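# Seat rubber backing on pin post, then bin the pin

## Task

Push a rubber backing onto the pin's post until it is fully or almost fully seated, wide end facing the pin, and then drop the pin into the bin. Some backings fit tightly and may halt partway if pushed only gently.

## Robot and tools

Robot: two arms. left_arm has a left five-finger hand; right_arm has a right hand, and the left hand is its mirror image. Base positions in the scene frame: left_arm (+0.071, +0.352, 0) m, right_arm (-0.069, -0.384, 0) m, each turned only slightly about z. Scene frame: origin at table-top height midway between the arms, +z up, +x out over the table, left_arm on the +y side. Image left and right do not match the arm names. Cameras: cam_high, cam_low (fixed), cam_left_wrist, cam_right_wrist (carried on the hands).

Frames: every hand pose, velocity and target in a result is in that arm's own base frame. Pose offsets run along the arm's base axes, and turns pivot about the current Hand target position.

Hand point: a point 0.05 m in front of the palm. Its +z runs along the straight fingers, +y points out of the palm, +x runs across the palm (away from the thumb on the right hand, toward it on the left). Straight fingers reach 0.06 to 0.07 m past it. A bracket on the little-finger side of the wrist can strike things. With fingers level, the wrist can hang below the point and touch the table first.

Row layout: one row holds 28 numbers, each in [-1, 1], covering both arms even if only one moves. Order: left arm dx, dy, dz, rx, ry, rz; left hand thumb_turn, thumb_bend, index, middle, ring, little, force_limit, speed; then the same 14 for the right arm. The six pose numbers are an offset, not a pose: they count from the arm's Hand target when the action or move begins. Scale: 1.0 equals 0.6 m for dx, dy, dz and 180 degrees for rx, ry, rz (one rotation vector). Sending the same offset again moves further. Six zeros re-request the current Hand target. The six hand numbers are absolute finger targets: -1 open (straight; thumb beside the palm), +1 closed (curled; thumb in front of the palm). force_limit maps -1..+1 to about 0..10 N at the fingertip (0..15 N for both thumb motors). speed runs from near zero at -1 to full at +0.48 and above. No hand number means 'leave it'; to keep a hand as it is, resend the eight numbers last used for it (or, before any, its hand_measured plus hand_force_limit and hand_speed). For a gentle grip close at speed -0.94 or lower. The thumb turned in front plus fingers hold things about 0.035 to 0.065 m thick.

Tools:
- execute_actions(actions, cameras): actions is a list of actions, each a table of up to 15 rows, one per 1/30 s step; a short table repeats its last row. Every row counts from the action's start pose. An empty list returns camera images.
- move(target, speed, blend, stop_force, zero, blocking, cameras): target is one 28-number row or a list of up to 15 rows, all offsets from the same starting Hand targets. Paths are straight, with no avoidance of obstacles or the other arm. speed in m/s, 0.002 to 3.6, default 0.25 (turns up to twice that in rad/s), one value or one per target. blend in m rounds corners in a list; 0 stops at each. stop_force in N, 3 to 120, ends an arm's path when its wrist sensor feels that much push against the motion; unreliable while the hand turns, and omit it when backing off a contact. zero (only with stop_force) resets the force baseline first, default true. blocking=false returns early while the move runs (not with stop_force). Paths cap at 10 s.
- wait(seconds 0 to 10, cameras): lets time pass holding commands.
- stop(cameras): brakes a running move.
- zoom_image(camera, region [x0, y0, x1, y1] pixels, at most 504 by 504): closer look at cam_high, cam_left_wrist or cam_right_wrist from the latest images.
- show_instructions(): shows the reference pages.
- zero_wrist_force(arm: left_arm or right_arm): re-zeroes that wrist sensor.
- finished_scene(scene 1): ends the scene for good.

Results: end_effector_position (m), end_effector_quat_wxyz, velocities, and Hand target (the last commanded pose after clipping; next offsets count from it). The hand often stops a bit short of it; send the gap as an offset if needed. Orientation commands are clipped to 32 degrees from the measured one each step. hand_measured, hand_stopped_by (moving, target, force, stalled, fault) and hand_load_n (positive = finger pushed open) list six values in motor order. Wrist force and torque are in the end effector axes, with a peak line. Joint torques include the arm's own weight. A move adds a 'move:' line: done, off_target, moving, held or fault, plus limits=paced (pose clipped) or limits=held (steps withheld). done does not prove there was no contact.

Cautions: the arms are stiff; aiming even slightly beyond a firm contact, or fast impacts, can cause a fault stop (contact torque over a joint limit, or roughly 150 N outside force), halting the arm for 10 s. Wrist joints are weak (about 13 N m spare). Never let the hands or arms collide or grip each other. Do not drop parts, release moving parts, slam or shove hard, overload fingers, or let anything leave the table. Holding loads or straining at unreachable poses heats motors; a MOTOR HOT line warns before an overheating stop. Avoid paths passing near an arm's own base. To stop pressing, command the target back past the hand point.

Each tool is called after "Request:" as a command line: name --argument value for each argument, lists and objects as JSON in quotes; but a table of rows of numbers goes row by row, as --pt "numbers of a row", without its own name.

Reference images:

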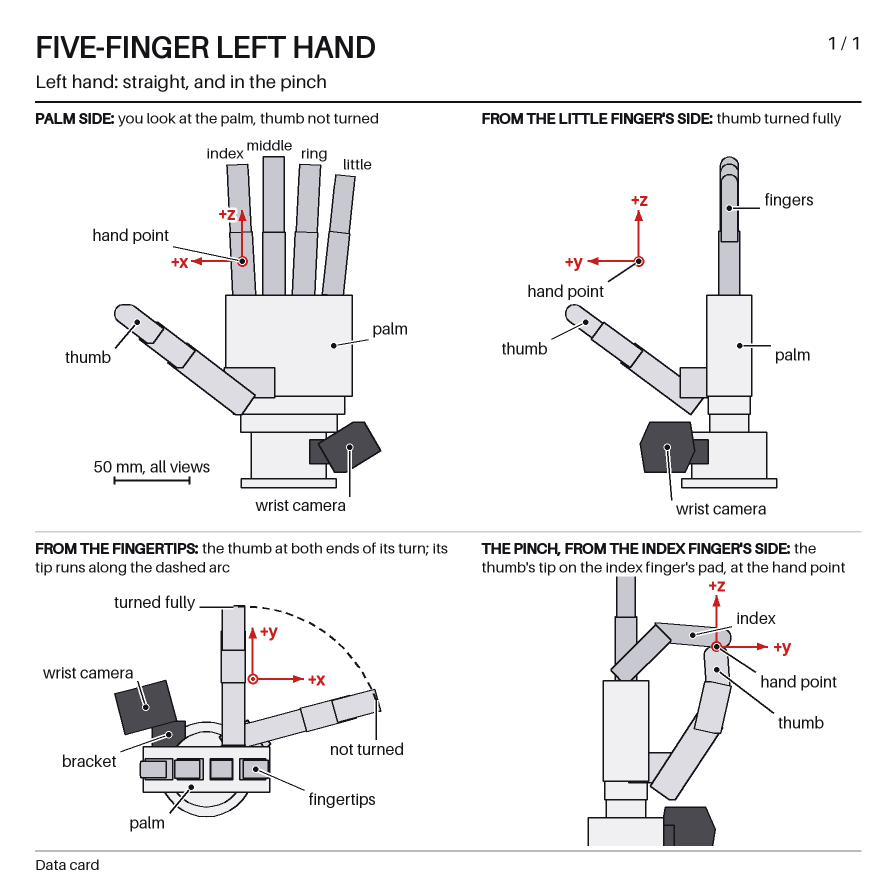

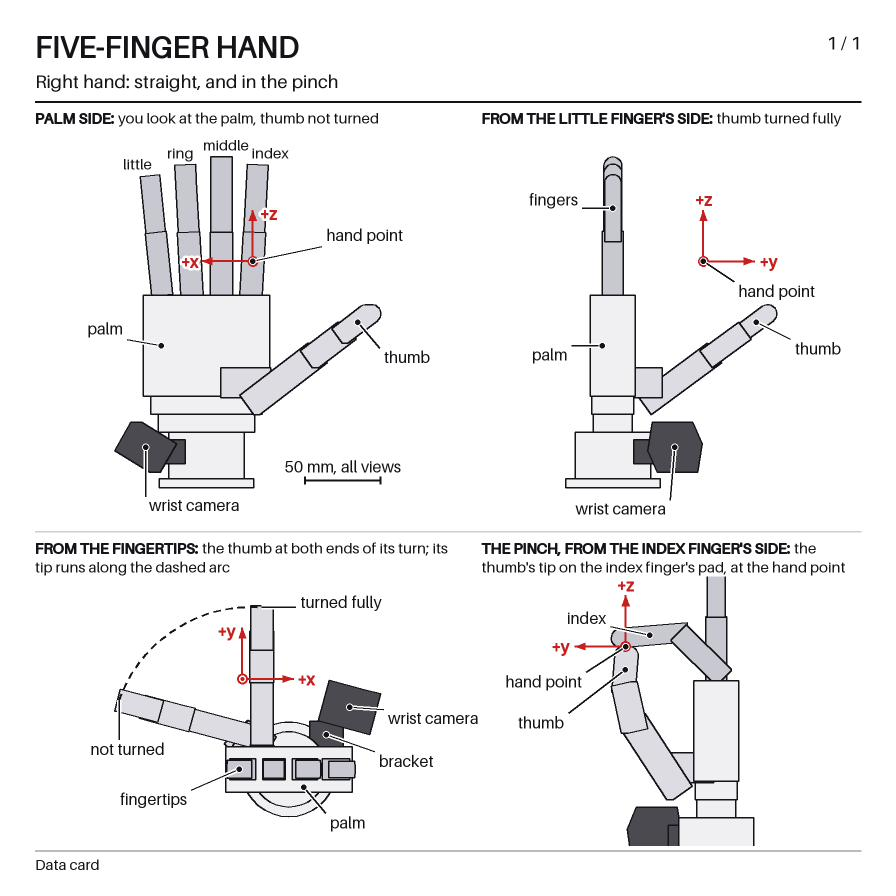

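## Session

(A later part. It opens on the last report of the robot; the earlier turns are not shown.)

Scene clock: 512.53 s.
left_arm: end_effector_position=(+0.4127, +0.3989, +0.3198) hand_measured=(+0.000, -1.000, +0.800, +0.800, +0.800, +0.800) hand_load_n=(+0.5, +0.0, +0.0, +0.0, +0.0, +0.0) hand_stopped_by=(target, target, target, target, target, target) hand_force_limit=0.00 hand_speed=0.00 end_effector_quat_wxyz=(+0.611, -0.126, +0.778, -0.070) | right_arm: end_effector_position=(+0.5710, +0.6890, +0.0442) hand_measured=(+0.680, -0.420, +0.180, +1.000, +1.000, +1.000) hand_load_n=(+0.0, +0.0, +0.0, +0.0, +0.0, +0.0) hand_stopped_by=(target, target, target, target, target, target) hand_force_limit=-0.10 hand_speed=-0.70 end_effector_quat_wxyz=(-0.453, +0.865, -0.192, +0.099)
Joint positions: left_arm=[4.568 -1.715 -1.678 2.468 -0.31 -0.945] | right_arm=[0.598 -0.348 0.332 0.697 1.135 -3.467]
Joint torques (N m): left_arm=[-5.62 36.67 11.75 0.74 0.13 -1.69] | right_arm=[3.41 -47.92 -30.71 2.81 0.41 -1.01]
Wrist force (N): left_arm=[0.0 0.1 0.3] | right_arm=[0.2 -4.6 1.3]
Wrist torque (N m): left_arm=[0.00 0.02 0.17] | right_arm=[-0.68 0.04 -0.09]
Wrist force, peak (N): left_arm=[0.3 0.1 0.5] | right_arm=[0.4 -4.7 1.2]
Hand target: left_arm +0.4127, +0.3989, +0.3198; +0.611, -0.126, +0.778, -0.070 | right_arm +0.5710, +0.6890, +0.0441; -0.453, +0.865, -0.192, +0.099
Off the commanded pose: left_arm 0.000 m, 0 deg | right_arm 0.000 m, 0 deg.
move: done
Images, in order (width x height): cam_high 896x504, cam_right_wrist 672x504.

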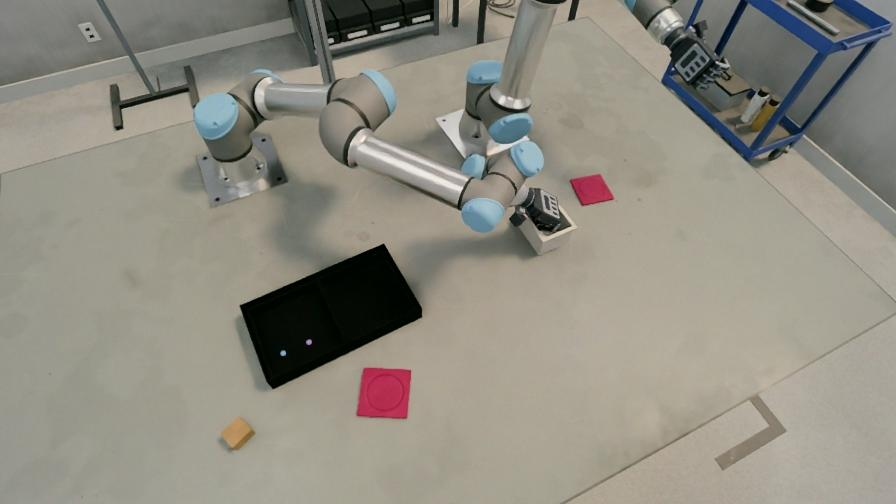

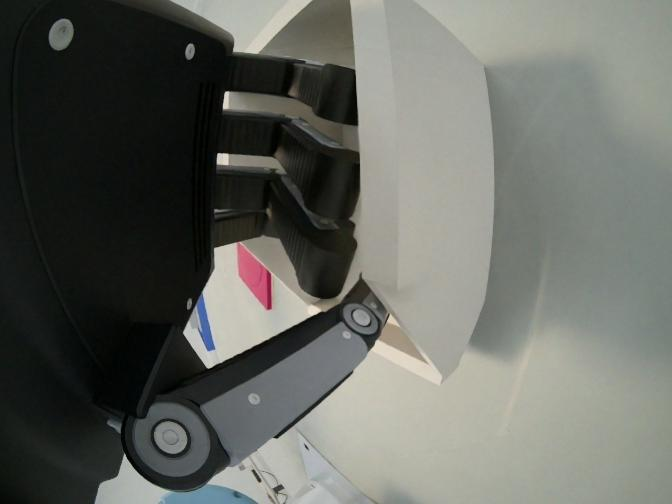

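Request:
move --pt "0 0 0 0 0 0 0 -1 0.8 0.8 0.8 0.8 0 0 0 0 0.1 0 0 0 0.68 -0.42 0.18 1.0 1.0 1.0 -0.1 -0.7" --pt "0 0 0 0 0 0 0 -1 0.8 0.8 0.8 0.8 0 0 0 -0.05 0.22 0 0 0 0.68 -0.42 0.18 1.0 1.0 1.0 -0.1 -0.7" --speed 0.12 --blend 0.02 --cameras '["cam_high","cam_right_wrist"]'

Request:
zoom_image --camera "cam_right_wrist" --region '[370, 120, 530, 290]'

Scene clock: 515.53 s.
left_arm: end_effector_position=(+0.4127, +0.3989, +0.3198) hand_measured=(+0.000, -1.000, +0.800, +0.800, +0.800, +0.800) hand_load_n=(+0.0, +0.0, +0.0, +0.0, +0.0, +0.0) hand_stopped_by=(target, target, target, target, target, target) hand_force_limit=0.00 hand_speed=0.00 end_effector_quat_wxyz=(+0.611, -0.126, +0.778, -0.070) | right_arm: end_effector_position=(+0.5705, +0.6586, +0.1758) hand_measured=(+0.680, -0.420, +0.180, +1.000, +1.000, +1.000) hand_load_n=(+0.0, +0.5, +0.0, +0.0, +0.0, +0.0) hand_stopped_by=(target, target, target, target, target, target) hand_force_limit=-0.10 hand_speed=-0.70 end_effector_quat_wxyz=(-0.457, +0.862, -0.193, +0.102)
Joint positions: left_arm=[4.568 -1.715 -1.678 2.468 -0.31 -0.945] | right_arm=[0.563 -0.368 0.035 1.012 1.109 -3.486]
Joint torques (N m): left_arm=[-5.04 36.79 11.89 0.71 0.23 -1.68] | right_arm=[-9.19 -73.91 -27.8 2.68 -1.79 -1.37]
Wrist force (N): left_arm=[0.3 0.0 0.3] | right_arm=[0.6 -4.5 1.2]
Wrist torque (N m): left_arm=[-0.01 -0.03 0.19] | right_arm=[-0.68 -0.01 -0.06]
Wrist force, peak (N): left_arm=[0.2 -0.2 0.5] | right_arm=[0.3 -5.1 0.8]
Hand target: left_arm +0.4127, +0.3989, +0.3198; +0.611, -0.126, +0.778, -0.070 | right_arm +0.5710, +0.6590, +0.1761; -0.453, +0.865, -0.192, +0.099
Off the commanded pose: left_arm 0.000 m, 0 deg | right_arm 0.001 m, 1 deg.
elbow stopped short (right arm): the move would have taken joint 3 (elbow) straighter than the controller allows.
move: done
Images, in order (width x height): cam_high 896x504, cam_right_wrist 672x504.

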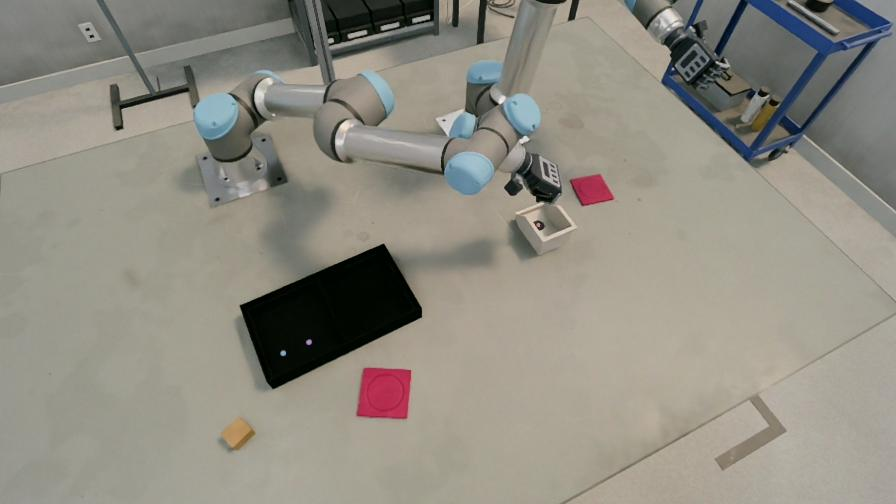

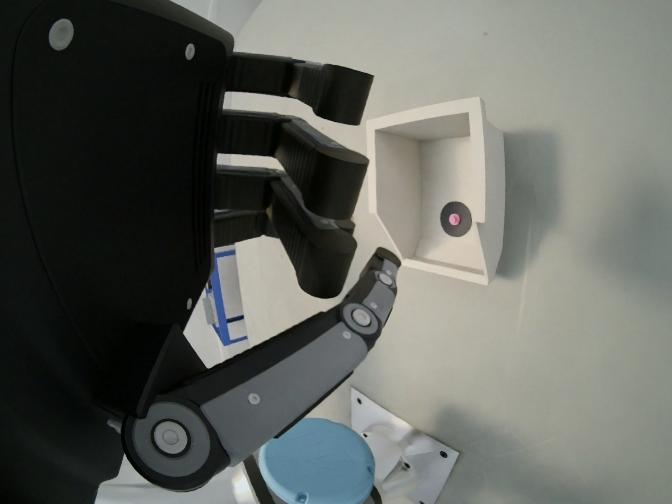

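Scaled by 2.965 from the camera's 672x504 image, which has a finer 960x720 frame.

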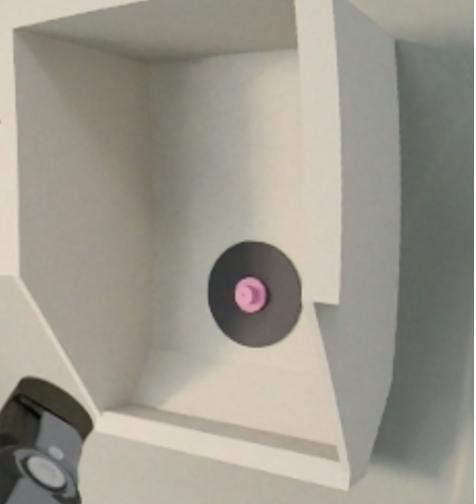

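Request:
zoom_image --camera "cam_right_wrist" --region '[434, 195, 480, 241]'

Scaled by 10.957 from the camera's 672x504 image, which has a finer 960x720 frame.

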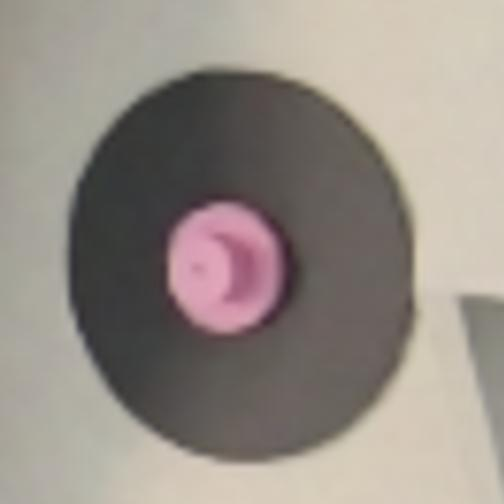

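Request:
move --target '[0,0,0,0,0,0,0,-1,0.8,0.8,0.8,0.8,0,0, -0.005,-0.1217,-0.105,0,0,-0.4167,0.68,-0.42,0.18,1.0,1.0,1.0,-0.1,-0.7]' --speed 0.3 --cameras '["cam_right_wrist"]'

Scene clock: 549.83 s.
left_arm: end_effector_position=(+0.4127, +0.3989, +0.3198) hand_measured=(+0.000, -1.000, +0.800, +0.800, +0.800, +0.800) hand_load_n=(+0.0, +0.0, +0.0, +0.0, +0.0, +0.0) hand_stopped_by=(target, target, target, target, target, target) hand_force_limit=0.00 hand_speed=0.00 end_effector_quat_wxyz=(+0.611, -0.126, +0.778, -0.070) | right_arm: end_effector_position=(+0.5680, +0.5860, +0.1131) hand_measured=(+0.680, -0.420, +0.180, +1.000, +1.000, +1.000) hand_load_n=(+0.0, +0.0, +0.0, +0.0, +0.0, +0.0) hand_stopped_by=(target, target, target, target, target, target) hand_force_limit=-0.10 hand_speed=-0.70 end_effector_quat_wxyz=(+0.299, -0.569, +0.679, -0.354)
Joint positions: left_arm=[4.568 -1.715 -1.678 2.468 -0.31 -0.945] | right_arm=[0.787 -0.48 0.454 0.906 2.308 -2.455]
Joint torques (N m): left_arm=[-5.14 35.66 11.64 0.75 0.21 -1.37] | right_arm=[11.75 -44.09 -28.15 3.48 2.32 1.76]
Wrist force (N): left_arm=[0.1 0.1 0.3] | right_arm=[0.3 -4.6 1.3]
Wrist torque (N m): left_arm=[0.00 0.00 0.18] | right_arm=[-0.72 0.02 -0.22]
Wrist force, peak (N): left_arm=[0.4 0.1 0.4] | right_arm=[0.3 -5.2 1.5]
Hand target: left_arm +0.4127, +0.3989, +0.3198; +0.611, -0.126, +0.778, -0.070 | right_arm +0.5680, +0.5860, +0.1131; +0.299, -0.569, +0.679, -0.354
Off the commanded pose: left_arm 0.000 m, 0 deg | right_arm 0.000 m, 0 deg.
move: done
Images, in order (width x height): cam_right_wrist 672x504.

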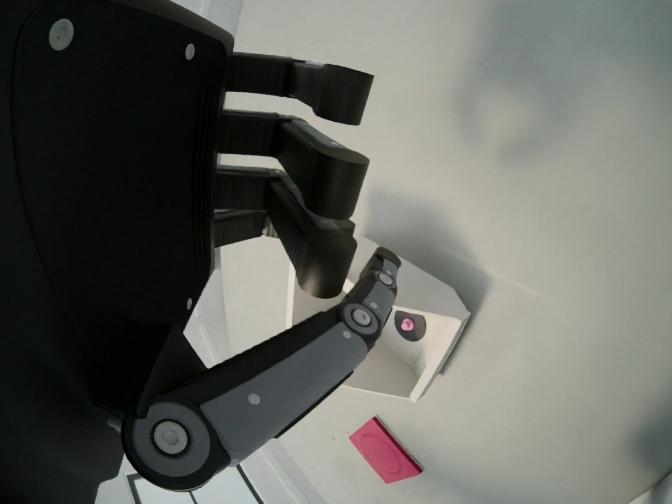

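Request:
zoom_image --camera "cam_right_wrist" --region '[384, 300, 434, 350]'

Scaled by 10.080 from the camera's 672x504 image, which has a finer 960x720 frame.

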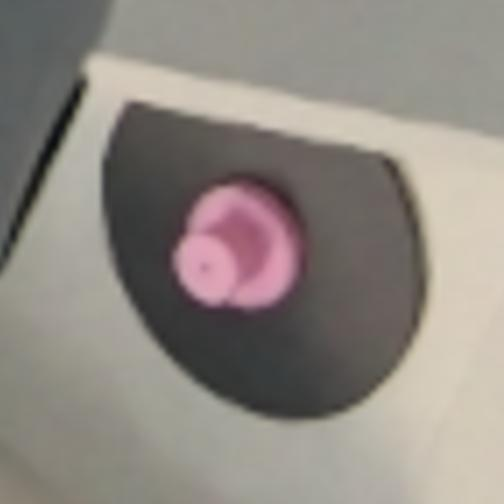

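Request:
finished_scene --scene 1

The scene is finished: the task was done.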